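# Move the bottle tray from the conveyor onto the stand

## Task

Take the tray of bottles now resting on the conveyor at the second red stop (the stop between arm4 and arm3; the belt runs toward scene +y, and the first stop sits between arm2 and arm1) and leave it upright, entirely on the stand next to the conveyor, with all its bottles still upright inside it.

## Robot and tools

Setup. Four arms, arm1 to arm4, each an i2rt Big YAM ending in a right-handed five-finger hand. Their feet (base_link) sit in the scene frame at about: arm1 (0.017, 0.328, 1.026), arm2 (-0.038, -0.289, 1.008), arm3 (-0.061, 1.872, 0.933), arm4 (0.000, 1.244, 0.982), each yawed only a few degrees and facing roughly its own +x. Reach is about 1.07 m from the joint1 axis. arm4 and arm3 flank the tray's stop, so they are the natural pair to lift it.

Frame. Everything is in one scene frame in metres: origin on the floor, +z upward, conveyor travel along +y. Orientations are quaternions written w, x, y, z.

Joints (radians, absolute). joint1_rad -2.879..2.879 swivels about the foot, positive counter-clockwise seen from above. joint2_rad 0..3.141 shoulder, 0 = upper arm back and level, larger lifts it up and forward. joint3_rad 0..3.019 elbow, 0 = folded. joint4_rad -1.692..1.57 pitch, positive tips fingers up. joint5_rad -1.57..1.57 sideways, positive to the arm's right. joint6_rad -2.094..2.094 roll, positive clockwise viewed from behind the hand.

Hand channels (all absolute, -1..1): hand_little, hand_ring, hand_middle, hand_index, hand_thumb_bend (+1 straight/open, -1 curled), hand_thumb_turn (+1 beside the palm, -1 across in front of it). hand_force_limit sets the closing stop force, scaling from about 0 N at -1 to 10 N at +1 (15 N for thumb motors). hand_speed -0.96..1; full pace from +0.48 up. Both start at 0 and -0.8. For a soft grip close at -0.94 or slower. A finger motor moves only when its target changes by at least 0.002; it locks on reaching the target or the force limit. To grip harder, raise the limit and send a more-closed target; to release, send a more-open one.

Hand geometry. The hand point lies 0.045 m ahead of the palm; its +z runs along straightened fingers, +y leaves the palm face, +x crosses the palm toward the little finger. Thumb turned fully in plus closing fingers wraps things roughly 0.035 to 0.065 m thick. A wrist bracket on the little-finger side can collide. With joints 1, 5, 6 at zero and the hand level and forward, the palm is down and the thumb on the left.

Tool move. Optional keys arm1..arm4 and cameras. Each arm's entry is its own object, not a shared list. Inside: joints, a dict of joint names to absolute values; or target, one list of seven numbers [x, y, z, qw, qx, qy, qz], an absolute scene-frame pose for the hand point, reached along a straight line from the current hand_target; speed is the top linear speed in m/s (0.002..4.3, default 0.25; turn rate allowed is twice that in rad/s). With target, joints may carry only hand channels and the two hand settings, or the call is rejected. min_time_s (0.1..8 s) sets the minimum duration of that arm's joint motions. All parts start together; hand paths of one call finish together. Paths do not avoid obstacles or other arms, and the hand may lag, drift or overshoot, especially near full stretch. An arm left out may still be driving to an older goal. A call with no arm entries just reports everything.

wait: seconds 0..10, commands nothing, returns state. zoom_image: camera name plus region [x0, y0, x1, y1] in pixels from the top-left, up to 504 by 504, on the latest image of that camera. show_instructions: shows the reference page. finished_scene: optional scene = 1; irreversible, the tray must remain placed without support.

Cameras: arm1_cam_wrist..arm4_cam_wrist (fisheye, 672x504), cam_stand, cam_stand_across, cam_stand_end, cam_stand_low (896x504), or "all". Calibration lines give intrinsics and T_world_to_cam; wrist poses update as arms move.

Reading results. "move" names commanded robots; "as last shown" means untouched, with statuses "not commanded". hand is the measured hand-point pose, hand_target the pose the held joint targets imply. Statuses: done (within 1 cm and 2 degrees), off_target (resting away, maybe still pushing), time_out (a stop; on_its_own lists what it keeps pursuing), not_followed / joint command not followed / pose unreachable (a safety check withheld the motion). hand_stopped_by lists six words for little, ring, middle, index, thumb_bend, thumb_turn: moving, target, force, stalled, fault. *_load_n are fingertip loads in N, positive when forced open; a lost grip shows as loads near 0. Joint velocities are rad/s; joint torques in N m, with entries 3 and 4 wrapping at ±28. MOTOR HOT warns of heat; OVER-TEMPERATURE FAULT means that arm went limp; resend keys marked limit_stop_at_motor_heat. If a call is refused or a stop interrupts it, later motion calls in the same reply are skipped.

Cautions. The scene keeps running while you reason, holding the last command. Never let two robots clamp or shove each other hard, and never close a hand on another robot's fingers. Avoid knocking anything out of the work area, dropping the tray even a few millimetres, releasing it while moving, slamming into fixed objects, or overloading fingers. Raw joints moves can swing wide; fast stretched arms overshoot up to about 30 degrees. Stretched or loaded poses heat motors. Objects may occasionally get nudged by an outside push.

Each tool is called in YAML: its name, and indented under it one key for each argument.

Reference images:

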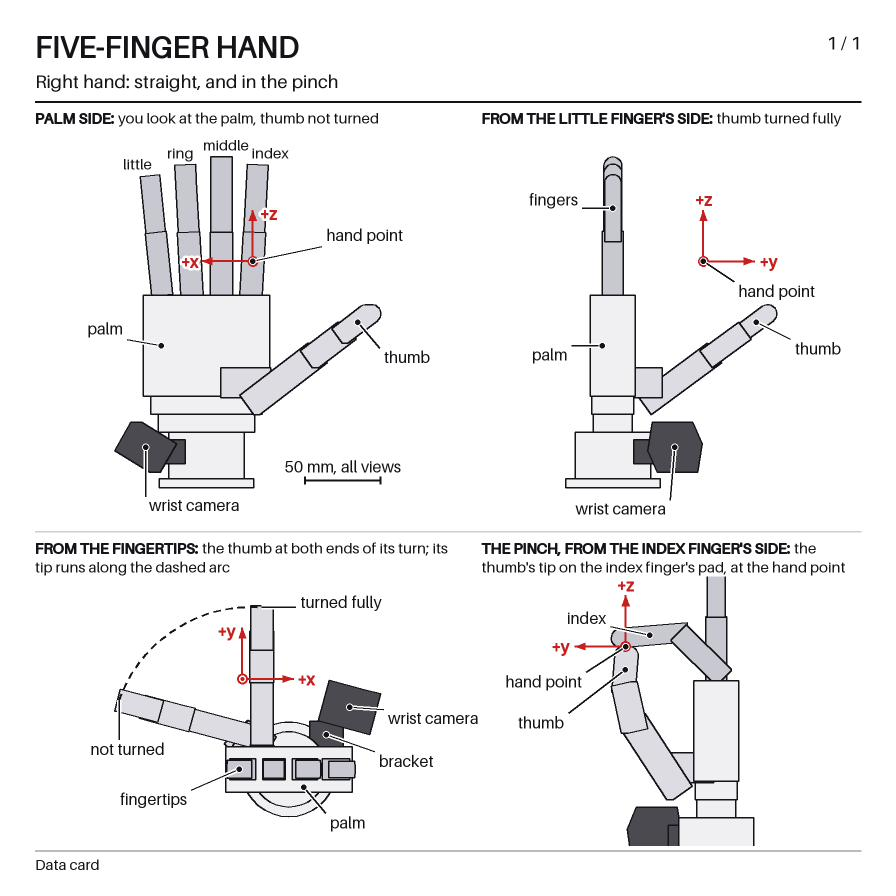

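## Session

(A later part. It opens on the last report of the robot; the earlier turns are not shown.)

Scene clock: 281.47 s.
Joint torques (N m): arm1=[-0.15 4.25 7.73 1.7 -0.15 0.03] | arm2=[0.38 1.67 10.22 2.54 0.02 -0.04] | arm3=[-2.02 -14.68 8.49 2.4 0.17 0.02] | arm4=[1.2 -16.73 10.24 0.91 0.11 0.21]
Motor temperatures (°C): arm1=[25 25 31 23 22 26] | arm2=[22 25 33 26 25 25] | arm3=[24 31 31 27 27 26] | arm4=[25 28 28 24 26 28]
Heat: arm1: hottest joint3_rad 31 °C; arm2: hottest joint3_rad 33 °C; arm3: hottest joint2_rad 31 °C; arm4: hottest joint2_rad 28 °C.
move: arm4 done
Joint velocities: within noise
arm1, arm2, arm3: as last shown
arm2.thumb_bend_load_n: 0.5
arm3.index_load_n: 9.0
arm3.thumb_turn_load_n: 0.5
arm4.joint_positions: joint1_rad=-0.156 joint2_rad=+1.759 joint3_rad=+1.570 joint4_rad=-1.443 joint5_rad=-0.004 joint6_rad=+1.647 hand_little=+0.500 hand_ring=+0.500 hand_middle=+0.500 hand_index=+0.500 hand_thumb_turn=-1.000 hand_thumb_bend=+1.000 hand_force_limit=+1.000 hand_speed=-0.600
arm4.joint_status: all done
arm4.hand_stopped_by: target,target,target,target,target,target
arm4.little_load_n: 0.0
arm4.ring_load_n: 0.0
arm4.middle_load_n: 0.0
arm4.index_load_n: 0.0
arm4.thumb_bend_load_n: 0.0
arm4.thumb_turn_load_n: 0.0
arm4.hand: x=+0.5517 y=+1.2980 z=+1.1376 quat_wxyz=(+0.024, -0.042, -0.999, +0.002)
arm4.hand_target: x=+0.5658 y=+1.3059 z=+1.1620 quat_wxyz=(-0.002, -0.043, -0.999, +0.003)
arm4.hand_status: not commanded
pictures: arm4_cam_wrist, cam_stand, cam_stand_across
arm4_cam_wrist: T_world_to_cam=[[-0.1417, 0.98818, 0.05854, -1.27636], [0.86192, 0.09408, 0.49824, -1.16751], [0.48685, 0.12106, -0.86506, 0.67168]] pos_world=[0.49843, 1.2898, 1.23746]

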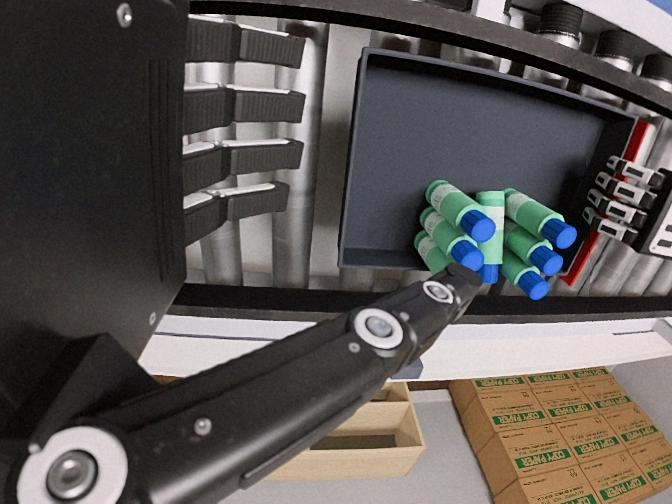

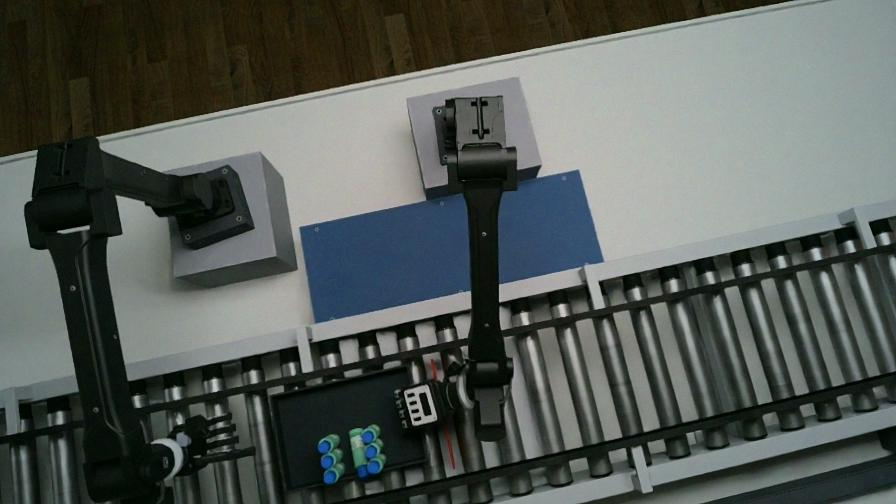

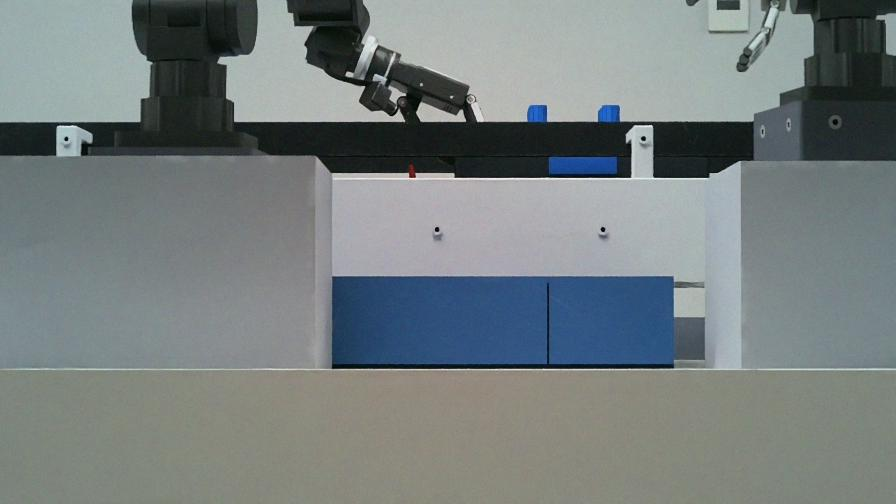

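move:
  arm4: {"target": [0.6150, 1.3330, 1.0600, 0.0, -0.0175, -0.9998, 0.0], "speed": 0.1}
  cameras: ["arm4_cam_wrist"]

Scene clock: 285.53 s.
Joint torques (N m): arm1=[-0.26 3.96 7.61 1.69 -0.22 0.1] | arm2=[0.5 1.44 10.19 2.56 0.01 -0.05] | arm3=[-1.96 -14.74 8.5 2.41 0.16 0.01] | arm4=[1.14 -18.08 9.78 1.51 -0.16 0.15]
Motor temperatures (°C): arm1=[25 25 31 23 22 26] | arm2=[22 25 33 26 25 25] | arm3=[24 31 31 27 27 26] | arm4=[25 28 28 24 26 28]
Heat: arm1: hottest joint3_rad 31 °C; arm2: hottest joint3_rad 33 °C; arm3: hottest joint2_rad 31 °C; arm4: hottest joint2_rad 28 °C.
move: arm4 off_target
Joint velocities: within noise
arm1, arm2, arm3: as last shown
arm2.thumb_bend_load_n: 0.0
arm3.ring_load_n: 0.5
arm3.thumb_turn_load_n: 1.0
arm4.joint_positions: joint1_rad=-0.114 joint2_rad=+1.942 joint3_rad=+1.579 joint4_rad=-1.275 joint5_rad=-0.004 joint6_rad=+1.647 hand_little=+0.500 hand_ring=+0.500 hand_middle=+0.500 hand_index=+0.500 hand_thumb_turn=-1.000 hand_thumb_bend=+1.000 hand_force_limit=+1.000 hand_speed=-0.600
arm4.joint_status: not commanded
arm4.hand_stopped_by: target,target,target,target,target,target
arm4.little_load_n: 0.0
arm4.ring_load_n: 0.0
arm4.middle_load_n: 0.0
arm4.index_load_n: 0.0
arm4.thumb_bend_load_n: -0.5
arm4.thumb_turn_load_n: 0.0
arm4.hand: x=+0.5939 y=+1.3224 z=+1.0429 quat_wxyz=(+0.026, -0.022, -0.999, +0.003)
arm4.hand_target: x=+0.6137 y=+1.3331 z=+1.0605 quat_wxyz=(+0.000, -0.017, -1.000, +0.000)
arm4.hand_status: off_target (0.029 m and 3.1 deg from the pose sent, 0.106 m and 3.9 deg at the start)
arm4_cam_wrist: T_world_to_cam=[[-0.18232, 0.98147, 0.05889, -1.25633], [0.86021, 0.13021, 0.49304, -1.20038], [0.47624, 0.14054, -0.86801, 0.54992]] pos_world=[0.54164, 1.31207, 1.14315]

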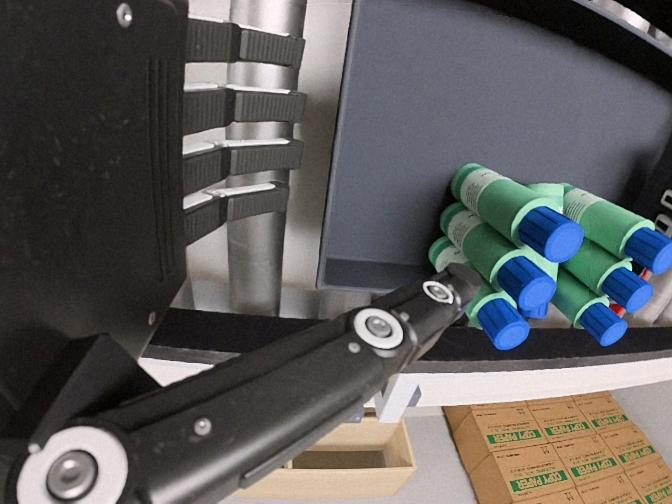

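move:
  arm4: {"target": [0.6330, 1.3420, 1.0250, -0.024, -0.0175, -0.9996, 0.0], "speed": 0.06, "joints": {"hand_thumb_bend": 0.6}}
  cameras: ["arm4_cam_wrist"]

Scene clock: 289.57 s.
Joint torques (N m): arm1=[-0.56 4.31 7.69 1.68 -0.15 0.02] | arm2=[0.44 1.67 10.26 2.59 0.02 -0.06] | arm3=[-2.02 -14.8 8.49 2.41 0.16 0.01] | arm4=[1.14 -18.49 7.94 1.66 -0.01 0.24]
Motor temperatures (°C): arm1=[25 25 31 23 22 26] | arm2=[22 25 33 26 25 25] | arm3=[24 31 31 27 27 26] | arm4=[25 28 28 24 26 28]
Heat: arm1: hottest joint3_rad 31 °C; arm2: hottest joint3_rad 33 °C; arm3: hottest joint2_rad 31 °C; arm4: hottest joint2_rad 28 °C.
move: arm4 off_target
Joint velocities: within noise
arm1, arm2, arm3: as last shown
arm3.ring_load_n: 0.0
arm4.joint_positions: joint1_rad=-0.099 joint2_rad=+1.986 joint3_rad=+1.579 joint4_rad=-1.153 joint5_rad=-0.004 joint6_rad=+1.652 hand_little=+0.500 hand_ring=+0.500 hand_middle=+0.500 hand_index=+0.500 hand_thumb_turn=-1.000 hand_thumb_bend=+0.600 hand_force_limit=+1.000 hand_speed=-0.600
arm4.joint_status: all done
arm4.hand_stopped_by: target,target,target,target,target,target
arm4.little_load_n: 0.0
arm4.ring_load_n: 0.0
arm4.middle_load_n: 0.0
arm4.index_load_n: 0.0
arm4.thumb_bend_load_n: 0.0
arm4.thumb_turn_load_n: 0.0
arm4.hand: x=+0.6222 y=+1.3323 z=+1.0205 quat_wxyz=(-0.012, -0.016, -1.000, +0.000)
arm4.hand_target: x=+0.6326 y=+1.3421 z=+1.0253 quat_wxyz=(-0.024, -0.017, -1.000, +0.000)
arm4.hand_status: off_target (0.015 m and 1.3 deg from the pose sent, 0.047 m and 5.8 deg at the start)
arm4_cam_wrist: T_world_to_cam=[[-0.19661, 0.97935, 0.04703, -1.23576], [0.81796, 0.13738, 0.55863, -1.26513], [0.54063, 0.1483, -0.82808, 0.42452]] pos_world=[0.56237, 1.32109, 1.11639]

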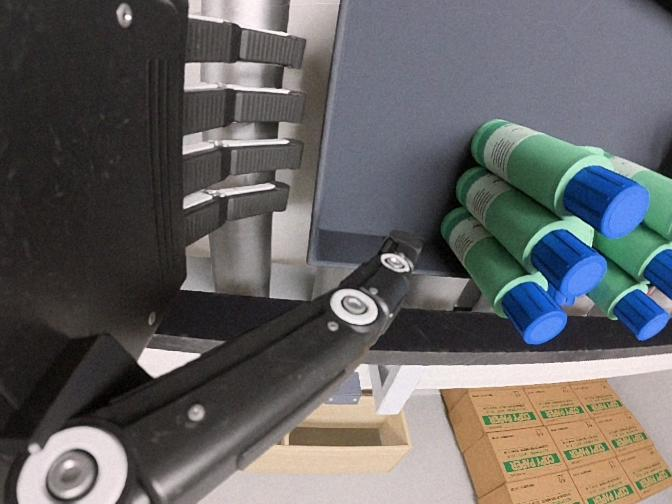

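move:
  arm4: {"target": [0.6310, 1.3430, 0.9840, -0.020, -0.0175, -0.9996, 0.0], "speed": 0.05}
  cameras: ["arm4_cam_wrist"]

zoom_image:
  camera: "arm4_cam_wrist"
  region: [170, 0, 420, 320]

Scene clock: 292.50 s.
Joint torques (N m): arm1=[0.26 4.13 7.69 1.47 -0.18 0.08] | arm2=[0.32 1.61 10.25 2.52 0 -0.04] | arm3=[-1.96 -14.74 8.47 2.4 0.17 0.01] | arm4=[1.14 -18.73 5.59 1.72 -0.01 0.23]
Motor temperatures (°C): arm1=[25 25 31 23 22 26] | arm2=[22 25 33 26 25 25] | arm3=[24 31 31 27 27 26] | arm4=[25 29 28 24 26 28]
Heat: arm1: hottest joint3_rad 31 °C; arm2: hottest joint3_rad 33 °C; arm3: hottest joint2_rad 31 °C; arm4: hottest joint2_rad 29 °C.
move: arm4 off_target
Joint velocities: within noise
arm1, arm2, arm3: as last shown
arm1.little_load_n: 0.5
arm3.index_load_n: 9.5
arm4.joint_positions: joint1_rad=-0.098 joint2_rad=+2.030 joint3_rad=+1.567 joint4_rad=-1.073 joint5_rad=-0.004 joint6_rad=+1.655 hand_little=+0.500 hand_ring=+0.500 hand_middle=+0.500 hand_index=+0.500 hand_thumb_turn=-1.000 hand_thumb_bend=+0.600 hand_force_limit=+1.000 hand_speed=-0.600
arm4.joint_status: not commanded
arm4.hand_stopped_by: target,target,target,target,target,target
arm4.little_load_n: 0.0
arm4.ring_load_n: 0.0
arm4.middle_load_n: 0.0
arm4.index_load_n: 0.0
arm4.thumb_bend_load_n: 0.0
arm4.thumb_turn_load_n: 0.0
arm4.hand: x=+0.6337 y=+1.3331 z=+0.9925 quat_wxyz=(-0.024, -0.017, -1.000, +0.000)
arm4.hand_target: x=+0.6308 y=+1.3429 z=+0.9841 quat_wxyz=(-0.020, -0.017, -1.000, +0.000)
arm4.hand_status: off_target (0.013 m and 0.5 deg from the pose sent, 0.039 m and 0.9 deg at the start)
arm4_cam_wrist: T_world_to_cam=[[-0.19632, 0.97957, 0.04355, -1.23], [0.80474, 0.13559, 0.57794, -1.2674], [0.56023, 0.14851, -0.81492, 0.36922]] pos_world=[0.5716, 1.32189, 1.08694]

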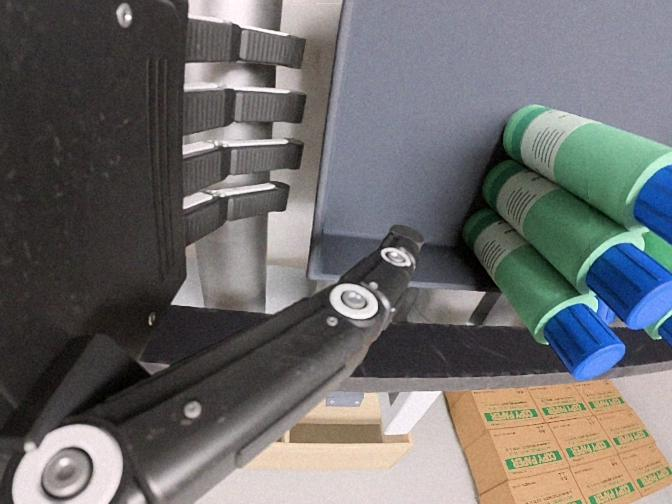

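Scaled by 1.575 from the camera's image (finer frame: 960x720).

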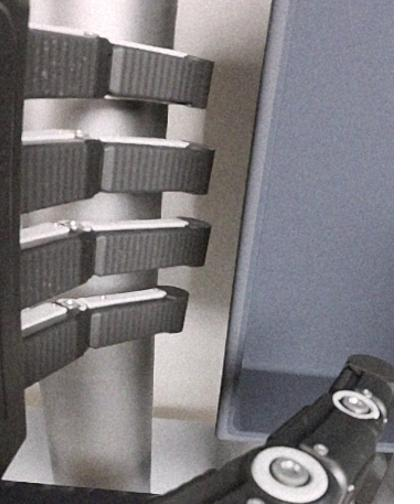

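move:
  arm4: {"target": [0.6270, 1.3400, 0.9700, -0.010, -0.0175, -0.9998, 0.0], "speed": 0.05}
  cameras: ["arm4_cam_wrist"]

zoom_image:
  camera: "arm4_cam_wrist"
  region: [170, 0, 420, 320]

Scene clock: 294.83 s.
Joint torques (N m): arm1=[-0.26 3.84 7.8 1.58 -0.17 0.05] | arm2=[0.26 1.61 10.21 2.54 0.02 -0.04] | arm3=[-1.9 -14.74 8.49 2.4 0.16 0.02] | arm4=[0.97 -18.49 5.48 1.68 -0.08 0.19]
Motor temperatures (°C): arm1=[25 25 31 23 22 26] | arm2=[22 25 33 26 25 25] | arm3=[24 31 31 27 27 26] | arm4=[25 29 28 24 26 28]
Heat: arm1: hottest joint3_rad 31 °C; arm2: hottest joint3_rad 33 °C; arm3: hottest joint2_rad 31 °C; arm4: hottest joint2_rad 29 °C.
move: arm4 off_target
Joint velocities: within noise
arm1, arm2, arm3: as last shown
arm1.little_load_n: 0.0
arm3.index_load_n: 9.0
arm4.joint_positions: joint1_rad=-0.098 joint2_rad=+2.049 joint3_rad=+1.560 joint4_rad=-1.066 joint5_rad=-0.004 joint6_rad=+1.655 hand_little=+0.500 hand_ring=+0.500 hand_middle=+0.500 hand_index=+0.500 hand_thumb_turn=-1.000 hand_thumb_bend=+0.600 hand_force_limit=+1.000 hand_speed=-0.600
arm4.joint_status: not commanded
arm4.hand_stopped_by: target,target,target,target,target,target
arm4.little_load_n: 0.0
arm4.ring_load_n: 0.0
arm4.middle_load_n: 0.0
arm4.index_load_n: 0.0
arm4.thumb_bend_load_n: 0.0
arm4.thumb_turn_load_n: 0.0
arm4.hand: x=+0.6298 y=+1.3329 z=+0.9783 quat_wxyz=(-0.014, -0.017, -1.000, +0.000)
arm4.hand_target: x=+0.6269 y=+1.3400 z=+0.9700 quat_wxyz=(-0.010, -0.017, -1.000, +0.000)
arm4.hand_status: off_target (0.011 m and 0.5 deg from the pose sent, 0.024 m and 1.6 deg at the start)
arm4_cam_wrist: T_world_to_cam=[[-0.19522, 0.97966, 0.04648, -1.2335], [0.81604, 0.13596, 0.56178, -1.24787], [0.54403, 0.1476, -0.82598, 0.38202]] pos_world=[0.56967, 1.32169, 1.0739]

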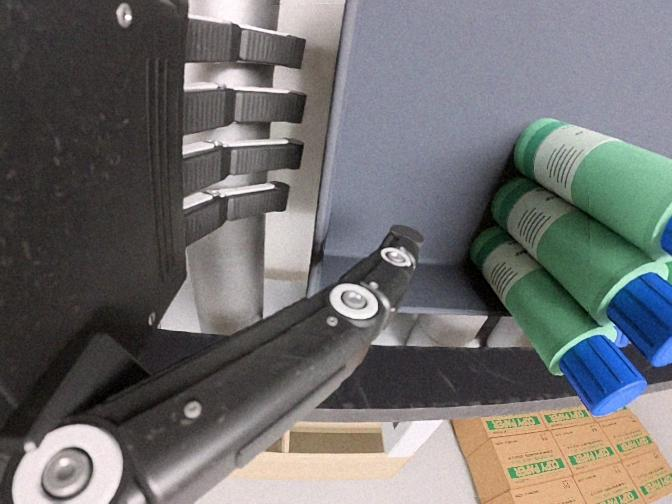

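Scaled by 1.575 from the camera's image (finer frame: 960x720).

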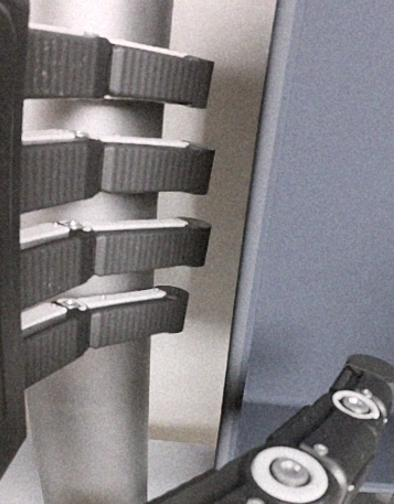

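move:
  arm4: {"target": [0.6280, 1.3620, 0.9690, -0.006, -0.0175, -0.9998, 0.0], "speed": 0.05}
  cameras: ["arm4_cam_wrist", "cam_stand"]

zoom_image:
  camera: "arm4_cam_wrist"
  region: [170, 0, 420, 320]

Scene clock: 296.53 s.
Joint torques (N m): arm1=[0.09 3.43 7.47 1.61 -0.12 0.06] | arm2=[0.73 1.96 10.24 2.58 0.03 -0.03] | arm3=[-1.96 -14.74 8.49 2.39 0.16 0.01] | arm4=[1.03 -18.37 6.78 1.13 -0.21 0.22]
Motor temperatures (°C): arm1=[25 25 31 23 22 26] | arm2=[22 25 33 26 25 25] | arm3=[24 31 30 27 27 26] | arm4=[25 29 28 24 26 28]
Heat: arm1: hottest joint3_rad 31 °C; arm2: hottest joint3_rad 33 °C; arm3: hottest joint2_rad 31 °C; arm4: hottest joint2_rad 29 °C.
move: arm4 done
Joint velocities: within noise
arm1, arm2: as last shown
arm3.joint_positions: joint1_rad=-0.095 joint2_rad=+1.992 joint3_rad=+1.424 joint4_rad=-0.467 joint5_rad=+1.177 joint6_rad=+0.970 hand_little=-0.289 hand_ring=-0.238 hand_middle=-0.239 hand_index=-0.278 hand_thumb_turn=-1.000 hand_thumb_bend=+0.204 hand_force_limit=+1.000 hand_speed=-0.940
arm3.joint_status: not commanded
arm3.hand_stopped_by: force,force,force,force,target,target
arm3.little_load_n: 0.0
arm3.ring_load_n: 0.0
arm3.middle_load_n: 1.0
arm3.index_load_n: 9.0
arm3.thumb_bend_load_n: 16.5
arm3.thumb_turn_load_n: 0.5
arm3.hand: x=+0.5616 y=+1.6030 z=+0.9948 quat_wxyz=(-0.005, +0.022, -0.818, +0.575)
arm3.hand_target: x=+0.5686 y=+1.6021 z=+0.9851 quat_wxyz=(-0.014, +0.018, -0.819, +0.573)
arm3.hand_status: not commanded
arm4.joint_positions: joint1_rad=-0.063 joint2_rad=+2.057 joint3_rad=+1.560 joint4_rad=-1.066 joint5_rad=-0.001 joint6_rad=+1.686 hand_little=+0.500 hand_ring=+0.500 hand_middle=+0.500 hand_index=+0.500 hand_thumb_turn=-1.000 hand_thumb_bend=+0.600 hand_force_limit=+1.000 hand_speed=-0.600
arm4.joint_status: not commanded
arm4.hand_stopped_by: target,target,target,target,target,target
arm4.little_load_n: 0.0
arm4.ring_load_n: 0.0
arm4.middle_load_n: 0.0
arm4.index_load_n: 0.0
arm4.thumb_bend_load_n: -0.5
arm4.thumb_turn_load_n: 0.0
arm4.hand: x=+0.6271 y=+1.3535 z=+0.9733 quat_wxyz=(-0.011, -0.015, -1.000, +0.002)
arm4.hand_target: x=+0.6279 y=+1.3620 z=+0.9690 quat_wxyz=(-0.006, -0.017, -1.000, +0.000)
arm4.hand_status: done (0.010 m and 0.6 deg from the pose sent, 0.031 m and 0.9 deg at the start)
arm4_cam_wrist: T_world_to_cam=[[-0.19931, 0.97889, 0.04516, -1.2492], [0.81961, 0.14126, 0.55523, -1.24879], [0.53714, 0.14768, -0.83047, 0.38497]] pos_world=[0.56776, 1.34239, 1.06949]

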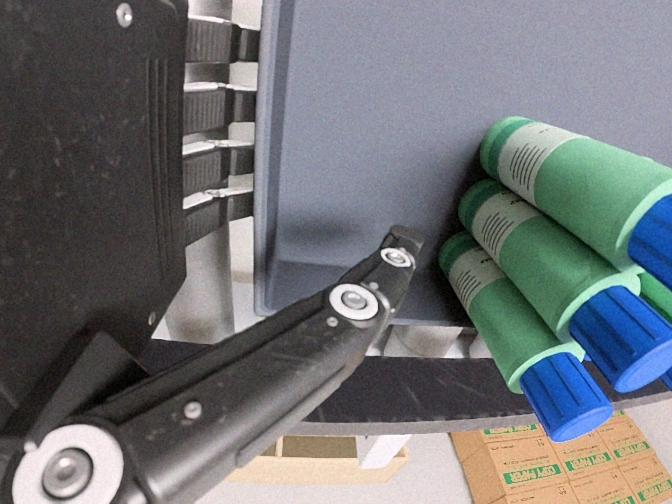

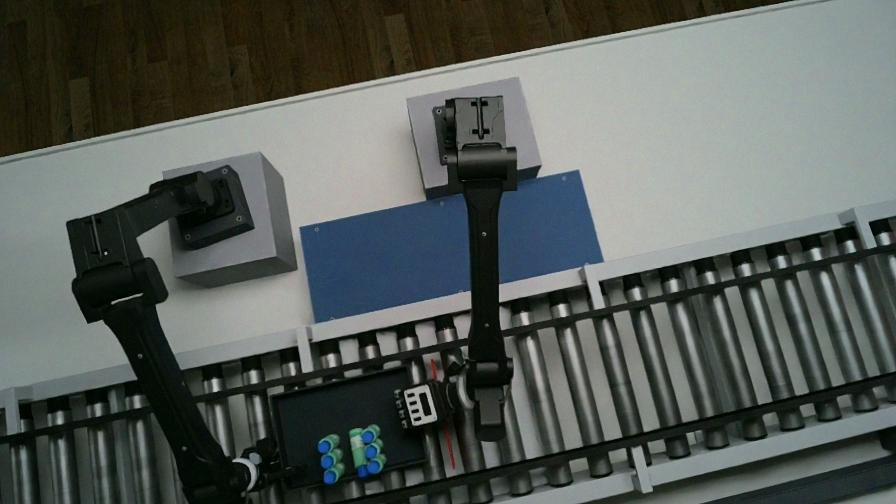

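Scaled by 1.575 from the camera's image (finer frame: 960x720).

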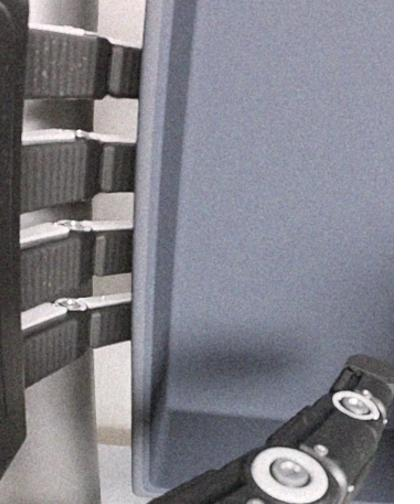

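move:
  arm4: {"target": [0.6280, 1.3310, 0.9640, -0.004, -0.0175, -0.9998, 0.0], "speed": 0.05}

Scene clock: 301.40 s.
Joint torques (N m): arm1=[0.21 4.01 7.58 1.57 -0.18 0.07] | arm2=[0.26 1.55 10.22 2.55 0.02 -0.04] | arm3=[-2.02 -14.74 8.49 2.41 0.17 0.01] | arm4=[-0.97 -18.43 6.15 1.43 -0.17 -0.08]
Motor temperatures (°C): arm1=[25 25 31 23 22 26] | arm2=[22 25 33 26 25 25] | arm3=[24 31 30 27 27 26] | arm4=[25 29 28 24 25 28]
Heat: arm1: hottest joint3_rad 31 °C; arm2: hottest joint3_rad 33 °C; arm3: hottest joint2_rad 31 °C; arm4: hottest joint2_rad 29 °C.
move: arm4 done
Joint velocities: within noise
arm1, arm2, arm3: as last shown
arm3.thumb_turn_load_n: 1.0
arm4.joint_positions: joint1_rad=-0.089 joint2_rad=+2.061 joint3_rad=+1.560 joint4_rad=-1.066 joint5_rad=-0.002 joint6_rad=+1.670 hand_little=+0.500 hand_ring=+0.500 hand_middle=+0.500 hand_index=+0.500 hand_thumb_turn=-1.000 hand_thumb_bend=+0.600 hand_force_limit=+1.000 hand_speed=-0.600
arm4.joint_status: not commanded
arm4.hand_stopped_by: target,target,target,target,target,target
arm4.little_load_n: 0.0
arm4.ring_load_n: 0.0
arm4.middle_load_n: -0.5
arm4.index_load_n: 0.0
arm4.thumb_bend_load_n: 0.0
arm4.thumb_turn_load_n: 0.0
arm4.hand: x=+0.6283 y=+1.3377 z=+0.9709 quat_wxyz=(-0.008, -0.020, -1.000, +0.001)
arm4.hand_target: x=+0.6280 y=+1.3310 z=+0.9641 quat_wxyz=(-0.004, -0.018, -1.000, +0.000)
arm4.hand_status: done (0.010 m and 0.6 deg from the pose sent, 0.024 m and 0.8 deg at the start)
pictures: none

move:
  arm4: {"target": [0.6280, 1.3310, 0.9570, -0.002, -0.0175, -0.9998, 0.0], "speed": 0.05}

move:
  arm4: {"joints": {"hand_speed": -0.8, "hand_force_limit": -0.4, "hand_little": 0.2, "hand_ring": 0.2, "hand_middle": 0.2, "hand_index": 0.2}}
  cameras: ["arm4_cam_wrist"]

zoom_image:
  camera: "arm4_cam_wrist"
  region: [170, 0, 420, 320]

Scene clock: 313.27 s.
Joint torques (N m): arm1=[-0.26 3.9 7.61 1.57 -0.2 0.02] | arm2=[0.03 1.73 10.14 2.58 -0.01 -0.03] | arm3=[-2.08 -14.74 8.49 2.4 0.16 0.01] | arm4=[-0.91 -18.37 6.01 1.66 -0.12 -0.07]
Motor temperatures (°C): arm1=[25 25 31 23 22 26] | arm2=[22 25 33 26 25 25] | arm3=[24 31 30 27 27 26] | arm4=[25 29 28 24 25 28]
Heat: arm1: hottest joint3_rad 31 °C; arm2: hottest joint3_rad 33 °C; arm3: hottest joint2_rad 31 °C; arm4: hottest joint2_rad 29 °C.
move: arm4 off_target
Joint velocities: within noise
arm1.joint_positions: joint1_rad=+0.098 joint2_rad=+0.547 joint3_rad=+1.374 joint4_rad=-1.301 joint5_rad=-0.090 joint6_rad=-1.151 hand_little=+1.000 hand_ring=+1.000 hand_middle=+1.000 hand_index=+1.000 hand_thumb_turn=+1.000 hand_thumb_bend=+1.000 hand_force_limit=+0.000 hand_speed=-0.800
arm1.joint_status: not commanded
arm1.hand_stopped_by: target,target,target,target,target,target
arm1.little_load_n: 0.0
arm1.ring_load_n: 0.0
arm1.middle_load_n: 0.0
arm1.index_load_n: 0.0
arm1.thumb_bend_load_n: 0.0
arm1.thumb_turn_load_n: 0.0
arm1.hand: x=+0.2290 y=+0.3345 z=+1.5209 quat_wxyz=(-0.189, +0.849, -0.087, +0.486)
arm1.hand_target: x=+0.2278 y=+0.3343 z=+1.5297 quat_wxyz=(-0.191, +0.843, -0.086, +0.495)
arm1.hand_status: not commanded
arm2.joint_positions: joint1_rad=-0.023 joint2_rad=+0.637 joint3_rad=+1.321 joint4_rad=-1.164 joint5_rad=-0.169 joint6_rad=-1.285 hand_little=+1.000 hand_ring=+1.000 hand_middle=+1.000 hand_index=+1.000 hand_thumb_turn=+1.000 hand_thumb_bend=+1.000 hand_force_limit=+0.000 hand_speed=-0.800
arm2.joint_status: not commanded
arm2.hand_stopped_by: target,target,target,target,target,target
arm2.little_load_n: 0.0
arm2.ring_load_n: 0.0
arm2.middle_load_n: 0.0
arm2.index_load_n: 0.0
arm2.thumb_bend_load_n: 0.0
arm2.thumb_turn_load_n: 0.0
arm2.hand: x=+0.2284 y=-0.3437 z=+1.4937 quat_wxyz=(-0.109, +0.840, -0.138, +0.514)
arm2.hand_target: x=+0.2275 y=-0.3436 z=+1.5044 quat_wxyz=(-0.110, +0.834, -0.136, +0.524)
arm2.hand_status: not commanded
arm3: as last shown
arm4.joint_positions: joint1_rad=-0.089 joint2_rad=+2.071 joint3_rad=+1.560 joint4_rad=-1.064 joint5_rad=-0.004 joint6_rad=+1.669 hand_little=+0.500 hand_ring=+0.500 hand_middle=+0.500 hand_index=+0.500 hand_thumb_turn=-1.000 hand_thumb_bend=+0.600 hand_force_limit=+1.000 hand_speed=-0.600
arm4.joint_status: not commanded
arm4.hand_stopped_by: target,target,target,target,target,target
arm4.little_load_n: 0.0
arm4.ring_load_n: 0.0
arm4.middle_load_n: 0.0
arm4.index_load_n: 0.0
arm4.thumb_bend_load_n: 0.0
arm4.thumb_turn_load_n: 0.0
arm4.hand: x=+0.6275 y=+1.3379 z=+0.9650 quat_wxyz=(-0.005, -0.020, -1.000, +0.001)
arm4.hand_target: x=+0.6279 y=+1.3310 z=+0.9570 quat_wxyz=(-0.002, -0.018, -1.000, +0.000)
arm4.hand_status: off_target (0.011 m and 0.4 deg from the pose sent, 0.015 m and 0.8 deg at the start)
pictures: none

Scene clock: 314.30 s.
Joint torques (N m): arm1=[0.38 3.55 7.54 1.65 -0.18 0.05] | arm2=[0.38 1.49 10.25 2.65 0 -0.06] | arm3=[-2.02 -14.74 8.5 2.41 0.17 0.01] | arm4=[-0.91 -18.43 6.01 1.63 -0.15 -0.08]
Motor temperatures (°C): arm1=[25 25 31 23 22 26] | arm2=[22 25 33 26 25 25] | arm3=[24 31 30 27 27 26] | arm4=[25 29 28 24 25 28]
Heat: arm1: hottest joint3_rad 31 °C; arm2: hottest joint3_rad 33 °C; arm3: hottest joint2_rad 31 °C; arm4: hottest joint2_rad 29 °C.
move: arm4 done
Joint velocities: within noise
arm1, arm2, arm3: as last shown
arm4.joint_positions: joint1_rad=-0.089 joint2_rad=+2.073 joint3_rad=+1.560 joint4_rad=-1.064 joint5_rad=-0.003 joint6_rad=+1.669 hand_little=+0.200 hand_ring=+0.200 hand_middle=+0.200 hand_index=+0.200 hand_thumb_turn=-1.000 hand_thumb_bend=+0.600 hand_force_limit=-0.400 hand_speed=-0.800
arm4.joint_status: all done
arm4.hand_stopped_by: target,target,target,target,target,target
arm4.little_load_n: 0.0
arm4.ring_load_n: 0.0
arm4.middle_load_n: 0.0
arm4.index_load_n: 0.5
arm4.thumb_bend_load_n: 0.0
arm4.thumb_turn_load_n: 0.0
arm4.hand: x=+0.6272 y=+1.3378 z=+0.9638 quat_wxyz=(-0.004, -0.020, -1.000, +0.001)
arm4.hand_target: x=+0.6279 y=+1.3310 z=+0.9570 quat_wxyz=(-0.002, -0.018, -1.000, +0.000)
arm4.hand_status: not commanded
arm4_cam_wrist: T_world_to_cam=[[-0.18886, 0.98077, 0.04917, -1.24634], [0.82838, 0.13223, 0.54433, -1.22428], [0.52737, 0.14353, -0.83743, 0.39772]] pos_world=[0.56904, 1.32718, 1.06076]

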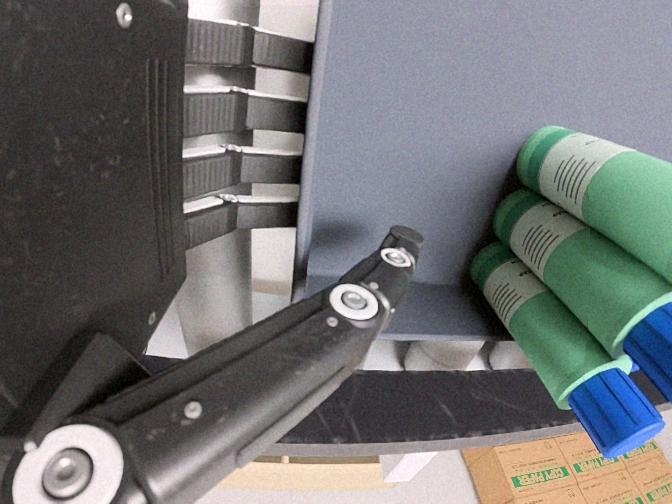

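Scaled by 1.575 from the camera's image (finer frame: 960x720).

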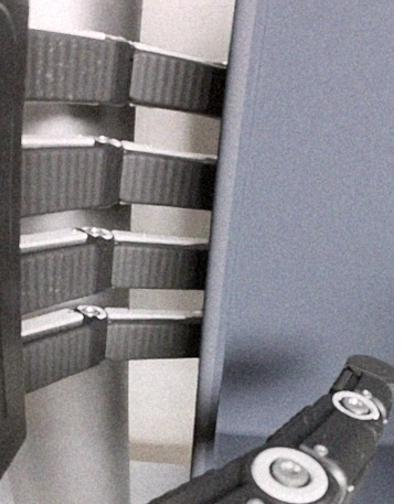

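move:
  arm4: {"target": [0.6280, 1.3460, 0.9800, -0.002, -0.0175, -0.9998, 0.0], "speed": 0.04}
  cameras: ["arm4_cam_wrist"]

zoom_image:
  camera: "arm4_cam_wrist"
  region: [170, 0, 420, 320]

Scene clock: 316.63 s.
Joint torques (N m): arm1=[0.97 3.31 7.71 1.83 -0.17 0.02] | arm2=[0.73 1.61 10.15 2.59 0.01 -0.04] | arm3=[-1.96 -14.74 8.47 2.4 0.17 0.01] | arm4=[0.91 -20.42 7.57 0.83 -0.17 0.14]
Motor temperatures (°C): arm1=[25 25 31 23 22 26] | arm2=[22 25 33 26 25 25] | arm3=[24 31 30 27 26 26] | arm4=[25 29 28 24 25 28]
Heat: arm1: hottest joint3_rad 31 °C; arm2: hottest joint3_rad 33 °C; arm3: hottest joint2_rad 31 °C; arm4: hottest joint2_rad 29 °C.
move: arm4 off_target
Joint velocities: within noise
arm1, arm2, arm3: as last shown
arm4.joint_positions: joint1_rad=-0.089 joint2_rad=+2.073 joint3_rad=+1.560 joint4_rad=-1.093 joint5_rad=-0.003 joint6_rad=+1.669 hand_little=+0.200 hand_ring=+0.200 hand_middle=+0.200 hand_index=+0.200 hand_thumb_turn=-1.000 hand_thumb_bend=+0.600 hand_force_limit=-0.400 hand_speed=-0.800
arm4.joint_status: not commanded
arm4.hand_stopped_by: target,target,target,target,target,target
arm4.little_load_n: 1.0
arm4.ring_load_n: 0.5
arm4.middle_load_n: 0.0
arm4.index_load_n: 0.0
arm4.thumb_bend_load_n: -0.5
arm4.thumb_turn_load_n: 0.0
arm4.hand: x=+0.6194 y=+1.3374 z=+0.9628 quat_wxyz=(+0.011, -0.020, -1.000, +0.002)
arm4.hand_target: x=+0.6277 y=+1.3459 z=+0.9800 quat_wxyz=(-0.002, -0.017, -1.000, +0.000)
arm4.hand_status: off_target (0.021 m and 1.5 deg from the pose sent, 0.018 m and 0.4 deg at the start)
arm4_cam_wrist: T_world_to_cam=[[-0.18723, 0.98089, 0.05301, -1.25216], [0.84398, 0.13301, 0.51963, -1.2041], [0.50264, 0.14202, -0.85275, 0.43313]] pos_world=[0.56409, 1.32687, 1.06141]

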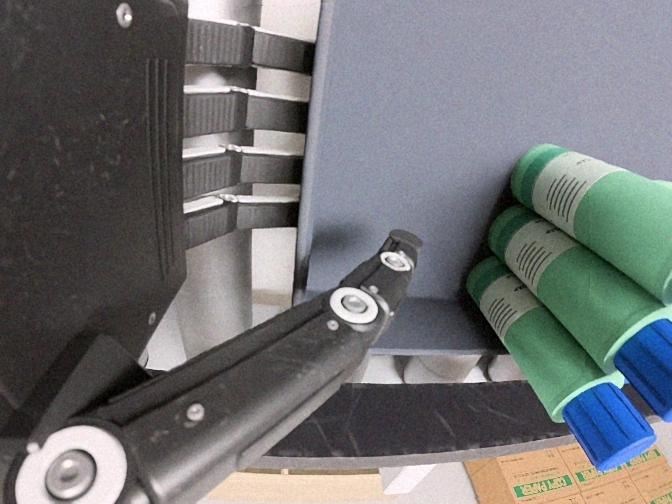

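Scaled by 1.575 from the camera's image (finer frame: 960x720).

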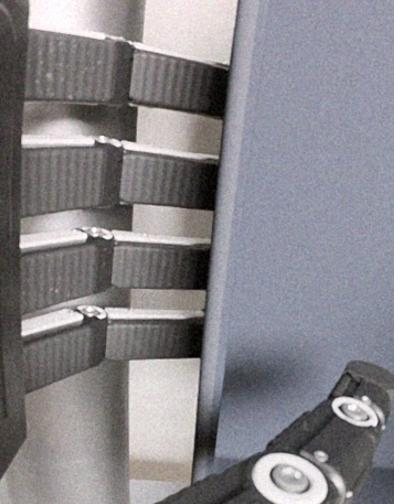

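move:
  arm4: {"target": [0.6330, 1.3500, 0.9920, -0.015, -0.0175, -0.9998, 0.0], "speed": 0.04}
  cameras: ["arm4_cam_wrist", "cam_stand"]

zoom_image:
  camera: "arm4_cam_wrist"
  region: [170, 0, 420, 320]

Scene clock: 318.07 s.
Joint torques (N m): arm1=[0.38 3.55 7.71 1.65 -0.18 0] | arm2=[0.26 1.61 10.22 2.58 0.01 -0.03] | arm3=[-2.02 -14.86 8.49 2.41 0.16 0.01] | arm4=[1.26 -21.66 7.73 1.06 -0.1 0.19]
Motor temperatures (°C): arm1=[25 25 31 23 22 26] | arm2=[22 25 33 26 25 25] | arm3=[24 31 30 27 26 26] | arm4=[25 29 28 24 25 28]
Heat: arm1: hottest joint3_rad 31 °C; arm2: hottest joint3_rad 33 °C; arm3: hottest joint2_rad 31 °C; arm4: hottest joint2_rad 29 °C.
move: arm4 off_target
Joint velocities: within noise
arm1, arm2, arm3: as last shown
arm4.joint_positions: joint1_rad=-0.087 joint2_rad=+2.072 joint3_rad=+1.560 joint4_rad=-1.093 joint5_rad=-0.003 joint6_rad=+1.669 hand_little=+0.200 hand_ring=+0.200 hand_middle=+0.200 hand_index=+0.200 hand_thumb_turn=-1.000 hand_thumb_bend=+0.600 hand_force_limit=-0.400 hand_speed=-0.800
arm4.joint_status: not commanded
arm4.hand_stopped_by: target,target,target,target,target,target
arm4.little_load_n: 2.0
arm4.ring_load_n: 0.0
arm4.middle_load_n: 0.0
arm4.index_load_n: 0.0
arm4.thumb_bend_load_n: 0.0
arm4.thumb_turn_load_n: 0.0
arm4.hand: x=+0.6193 y=+1.3388 z=+0.9633 quat_wxyz=(+0.010, -0.019, -1.000, +0.002)
arm4.hand_target: x=+0.6322 y=+1.3500 z=+0.9920 quat_wxyz=(-0.015, -0.017, -1.000, +0.000)
arm4.hand_status: off_target (0.034 m and 2.9 deg from the pose sent, 0.035 m and 3.0 deg at the start)
arm4_cam_wrist: T_world_to_cam=[[-0.18952, 0.98045, 0.0529, -1.25151], [0.84327, 0.13494, 0.52027, -1.20716], [0.50296, 0.14321, -0.85236, 0.43122]] pos_world=[0.56389, 1.32818, 1.06181]

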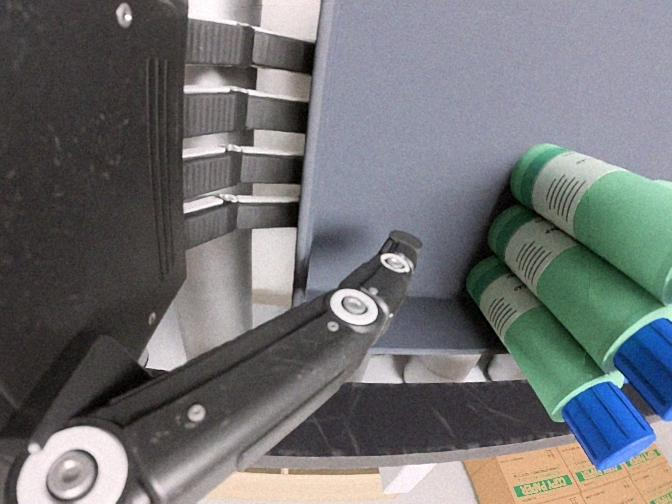

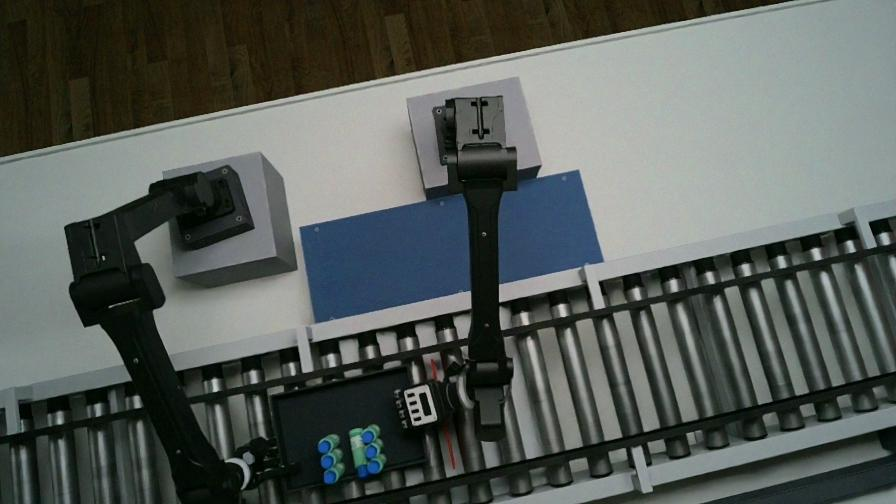

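Scaled by 1.575 from the camera's image (finer frame: 960x720).

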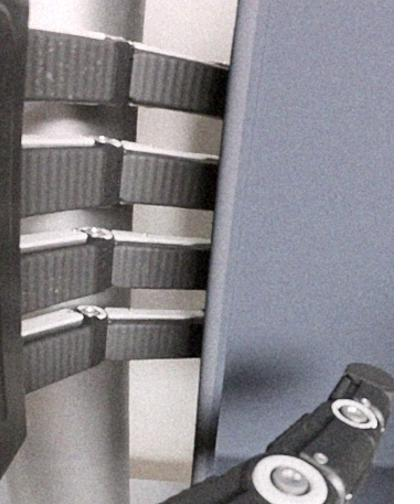

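move:
  arm4: {"target": [0.6360, 1.3500, 1.0080, -0.025, -0.0175, -0.9995, 0.0], "speed": 0.04}
  cameras: ["arm4_cam_wrist"]

zoom_image:
  camera: "arm4_cam_wrist"
  region: [170, 0, 420, 320]

Scene clock: 320.30 s.
Joint torques (N m): arm1=[-0.03 4.37 7.56 1.63 -0.16 -0.01] | arm2=[0.38 1.49 10.25 2.58 0 -0.05] | arm3=[-1.9 -14.74 8.49 2.37 0.16 0.01] | arm4=[1.2 -22.95 8.09 0.83 -0.14 0.2]
Motor temperatures (°C): arm1=[25 25 31 23 22 26] | arm2=[22 25 33 26 25 25] | arm3=[24 31 30 27 26 26] | arm4=[25 29 28 24 25 28]
Heat: arm1: hottest joint3_rad 31 °C; arm2: hottest joint3_rad 33 °C; arm3: hottest joint2_rad 31 °C; arm4: hottest joint2_rad 29 °C.
move: arm4 off_target
Joint velocities: within noise
arm1, arm2, arm3: as last shown
arm3.thumb_bend_load_n: 17.0
arm3.thumb_turn_load_n: 0.5
arm3.hand: x=+0.5617 y=+1.6030 z=+0.9949 quat_wxyz=(-0.005, +0.022, -0.818, +0.575)
arm4.joint_positions: joint1_rad=-0.087 joint2_rad=+2.068 joint3_rad=+1.560 joint4_rad=-1.095 joint5_rad=-0.001 joint6_rad=+1.669 hand_little=+0.200 hand_ring=+0.200 hand_middle=+0.200 hand_index=+0.200 hand_thumb_turn=-1.000 hand_thumb_bend=+0.600 hand_force_limit=-0.400 hand_speed=-0.800
arm4.joint_status: not commanded
arm4.hand_stopped_by: target,target,target,target,target,target
arm4.little_load_n: 4.0
arm4.ring_load_n: 0.0
arm4.middle_load_n: 0.0
arm4.index_load_n: 0.0
arm4.thumb_bend_load_n: 0.0
arm4.thumb_turn_load_n: 0.0
arm4.hand: x=+0.6194 y=+1.3383 z=+0.9658 quat_wxyz=(+0.009, -0.019, -1.000, +0.004)
arm4.hand_target: x=+0.6347 y=+1.3499 z=+1.0078 quat_wxyz=(-0.025, -0.017, -1.000, -0.001)
arm4.hand_status: off_target (0.047 m and 3.9 deg from the pose sent, 0.049 m and 4.1 deg at the start)
arm4_cam_wrist: T_world_to_cam=[[-0.18974, 0.98056, 0.04997, -1.24829], [0.84201, 0.13633, 0.52195, -1.21119], [0.50499, 0.14111, -0.85151, 0.43423]] pos_world=[0.5637, 1.32787, 1.06431]

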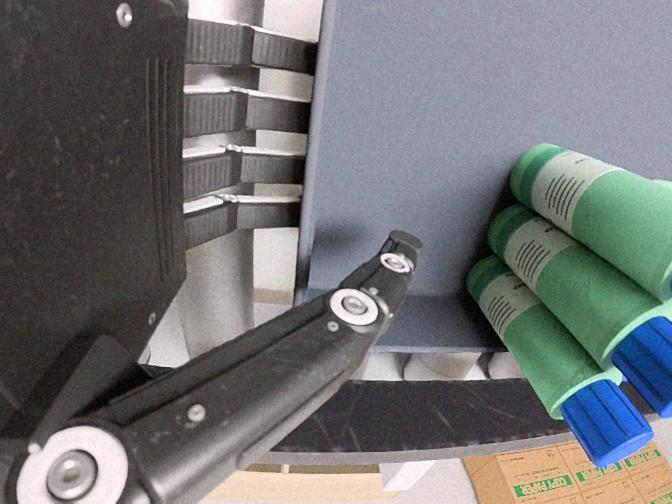

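Scaled by 1.575 from the camera's image (finer frame: 960x720).

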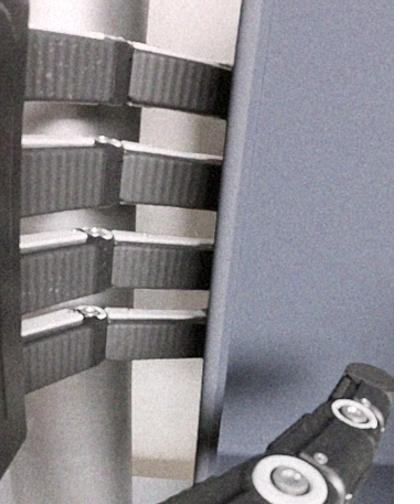

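move:
  arm4: {"joints": {"hand_speed": -0.9, "hand_force_limit": -0.4, "hand_ring": 0.0, "hand_middle": 0.0, "hand_index": 0.0}}
  cameras: ["arm4_cam_wrist"]

zoom_image:
  camera: "arm4_cam_wrist"
  region: [170, 0, 420, 320]

Scene clock: 322.13 s.
Joint torques (N m): arm1=[0.5 3.55 7.5 1.7 -0.17 0.05] | arm2=[0.56 1.55 10.17 2.5 0.01 -0.02] | arm3=[-1.96 -14.8 8.5 2.26 0.18 0.01] | arm4=[1.2 -23 8.08 0.85 -0.29 0.17]
Motor temperatures (°C): arm1=[25 25 31 23 22 26] | arm2=[22 25 33 26 25 25] | arm3=[24 31 30 27 26 26] | arm4=[25 29 28 24 25 28]
Heat: arm1: hottest joint3_rad 31 °C; arm2: hottest joint3_rad 33 °C; arm3: hottest joint2_rad 31 °C; arm4: hottest joint2_rad 29 °C.
move: arm4 off_target
Joint velocities: within noise
arm1, arm2, arm3: as last shown
arm1.middle_load_n: -0.5
arm1.thumb_bend_load_n: 0.5
arm3.joint_positions: joint1_rad=-0.095 joint2_rad=+1.992 joint3_rad=+1.424 joint4_rad=-0.464 joint5_rad=+1.177 joint6_rad=+0.970 hand_little=-0.289 hand_ring=-0.238 hand_middle=-0.239 hand_index=-0.278 hand_thumb_turn=-1.000 hand_thumb_bend=+0.204 hand_force_limit=+1.000 hand_speed=-0.940
arm3.index_load_n: 9.5
arm3.thumb_bend_load_n: 16.5
arm3.thumb_turn_load_n: 1.0
arm3.hand: x=+0.5621 y=+1.6030 z=+0.9950 quat_wxyz=(-0.006, +0.021, -0.818, +0.575)
arm3.hand_target: x=+0.5686 y=+1.6021 z=+0.9850 quat_wxyz=(-0.014, +0.018, -0.819, +0.573)
arm4.joint_positions: joint1_rad=-0.087 joint2_rad=+2.068 joint3_rad=+1.560 joint4_rad=-1.097 joint5_rad=+0.003 joint6_rad=+1.672 hand_little=+0.200 hand_ring=+0.174 hand_middle=+0.136 hand_index=+0.109 hand_thumb_turn=-1.000 hand_thumb_bend=+0.600 hand_force_limit=-0.400 hand_speed=-0.900
arm4.joint_status: hand_ring off_target (ended at +0.174, target +0.000); hand_middle off_target (ended at +0.136, target +0.000); hand_index off_target (ended at +0.109, target +0.000); the others done
arm4.hand_stopped_by: target,force,force,force,target,target
arm4.little_load_n: 0.0
arm4.ring_load_n: 0.5
arm4.middle_load_n: 2.5
arm4.index_load_n: 3.5
arm4.thumb_bend_load_n: 0.0
arm4.thumb_turn_load_n: 0.0
arm4.hand: x=+0.6190 y=+1.3374 z=+0.9655 quat_wxyz=(+0.010, -0.020, -1.000, +0.006)
arm4.hand_target: x=+0.6348 y=+1.3499 z=+1.0078 quat_wxyz=(-0.025, -0.017, -1.000, -0.001)
arm4.hand_status: not commanded
arm4_cam_wrist: T_world_to_cam=[[-0.18704, 0.98128, 0.04595, -1.24619], [0.84323, 0.13638, 0.51996, -1.20959], [0.50396, 0.136, -0.85295, 0.44306]] pos_world=[0.56359, 1.32756, 1.06411]

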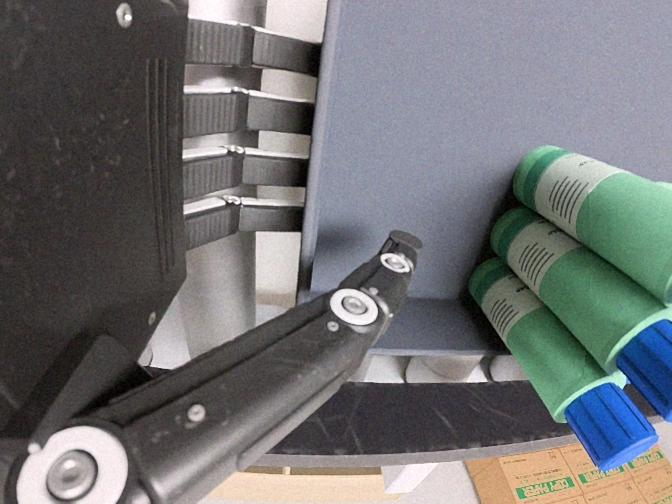

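Scaled by 1.575 from the camera's image (finer frame: 960x720).

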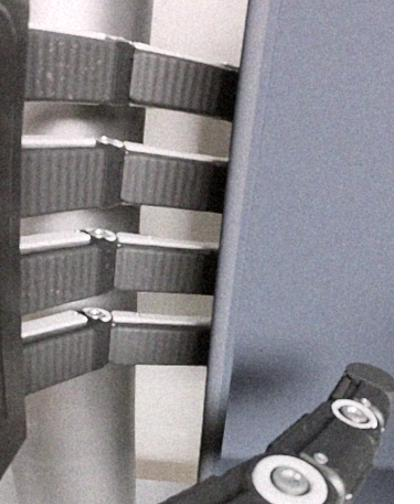

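move:
  arm4: {"target": [0.6360, 1.3520, 1.0200, -0.025, -0.0175, -0.9995, 0.0], "speed": 0.04, "joints": {"hand_speed": -0.9, "hand_force_limit": 0.0, "hand_little": 0.08, "hand_ring": 0.06, "hand_middle": 0.02, "hand_index": 0.0}}
  cameras: ["arm4_cam_wrist", "cam_stand_across"]

zoom_image:
  camera: "arm4_cam_wrist"
  region: [170, 0, 420, 320]

Scene clock: 324.13 s.
Joint torques (N m): arm1=[-0.44 3.84 7.64 1.62 -0.16 0.09] | arm2=[0.38 1.73 10.21 2.56 0.02 -0.04] | arm3=[-2.02 -14.86 8.5 2.06 0.25 0.01] | arm4=[1.44 -23.94 8.83 0.46 -0.6 0.18]
Motor temperatures (°C): arm1=[25 25 31 23 22 26] | arm2=[22 25 33 26 25 25] | arm3=[24 31 30 27 26 26] | arm4=[25 29 28 24 25 28]
Heat: arm1: hottest joint3_rad 31 °C; arm2: hottest joint3_rad 33 °C; arm3: hottest joint2_rad 31 °C; arm4: hottest joint2_rad 29 °C.
move: arm4 off_target
Joint velocities: within noise
arm1, arm2: as last shown
arm1.thumb_bend_load_n: 0.0
arm3.joint_positions: joint1_rad=-0.095 joint2_rad=+1.993 joint3_rad=+1.424 joint4_rad=-0.459 joint5_rad=+1.175 joint6_rad=+0.970 hand_little=-0.289 hand_ring=-0.238 hand_middle=-0.239 hand_index=-0.278 hand_thumb_turn=-1.000 hand_thumb_bend=+0.204 hand_force_limit=+1.000 hand_speed=-0.940
arm3.joint_status: not commanded
arm3.hand_stopped_by: force,force,force,force,target,target
arm3.little_load_n: 0.0
arm3.ring_load_n: 0.0
arm3.middle_load_n: 1.0
arm3.index_load_n: 10.5
arm3.thumb_bend_load_n: 16.5
arm3.thumb_turn_load_n: 1.5
arm3.hand: x=+0.5632 y=+1.6031 z=+0.9946 quat_wxyz=(-0.008, +0.020, -0.818, +0.575)
arm3.hand_target: x=+0.5686 y=+1.6021 z=+0.9852 quat_wxyz=(-0.014, +0.018, -0.819, +0.573)
arm3.hand_status: not commanded
arm4.joint_positions: joint1_rad=-0.087 joint2_rad=+2.068 joint3_rad=+1.560 joint4_rad=-1.112 joint5_rad=+0.011 joint6_rad=+1.672 hand_little=+0.118 hand_ring=+0.101 hand_middle=+0.101 hand_index=+0.109 hand_thumb_turn=-1.000 hand_thumb_bend=+0.600 hand_force_limit=+0.000 hand_speed=-0.900
arm4.joint_status: hand_little off_target (ended at +0.118, target +0.080); hand_ring off_target (ended at +0.101, target +0.060); hand_middle off_target (ended at +0.101, target +0.020); hand_index off_target (ended at +0.109, target +0.000); the others done
arm4.hand_stopped_by: force,force,force,force,target,target
arm4.little_load_n: 4.5
arm4.ring_load_n: 4.0
arm4.middle_load_n: 0.0
arm4.index_load_n: 0.0
arm4.thumb_bend_load_n: 0.0
arm4.thumb_turn_load_n: 0.0
arm4.hand: x=+0.6152 y=+1.3356 z=+0.9647 quat_wxyz=(+0.017, -0.020, -1.000, +0.010)
arm4.hand_target: x=+0.6338 y=+1.3517 z=+1.0194 quat_wxyz=(-0.025, -0.017, -1.000, -0.001)
arm4.hand_status: off_target (0.061 m and 4.9 deg from the pose sent, 0.059 m and 4.1 deg at the start)
arm4_cam_wrist: T_world_to_cam=[[-0.18618, 0.98169, 0.04021, -1.24066], [0.85045, 0.14053, 0.50694, -1.2031], [0.49201, 0.12857, -0.86105, 0.46956]] pos_world=[0.56117, 1.32665, 1.06409]

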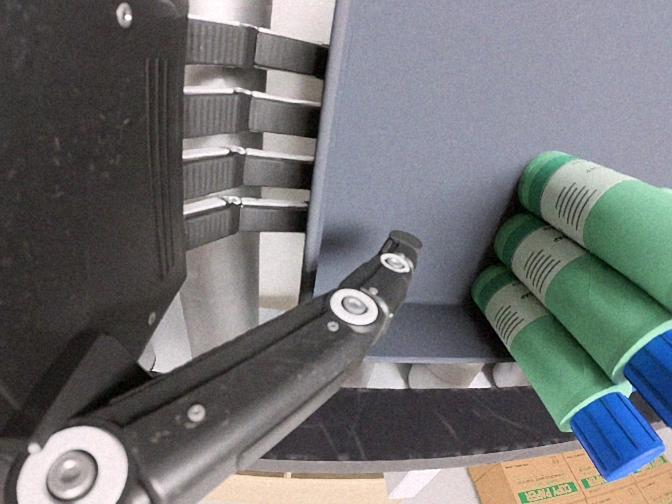

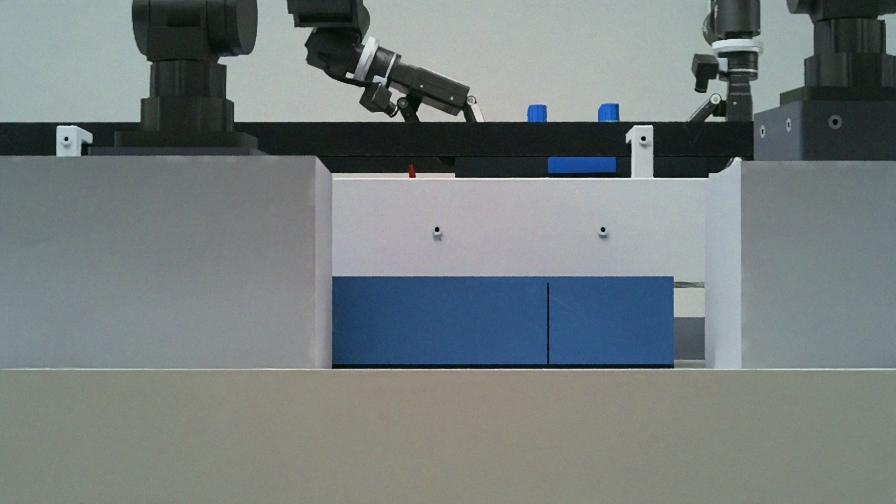

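Scaled by 1.575 from the camera's image (finer frame: 960x720).

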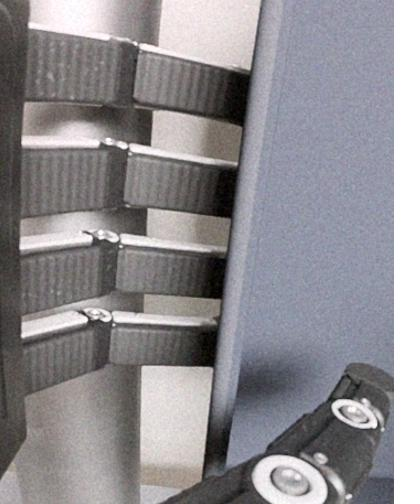

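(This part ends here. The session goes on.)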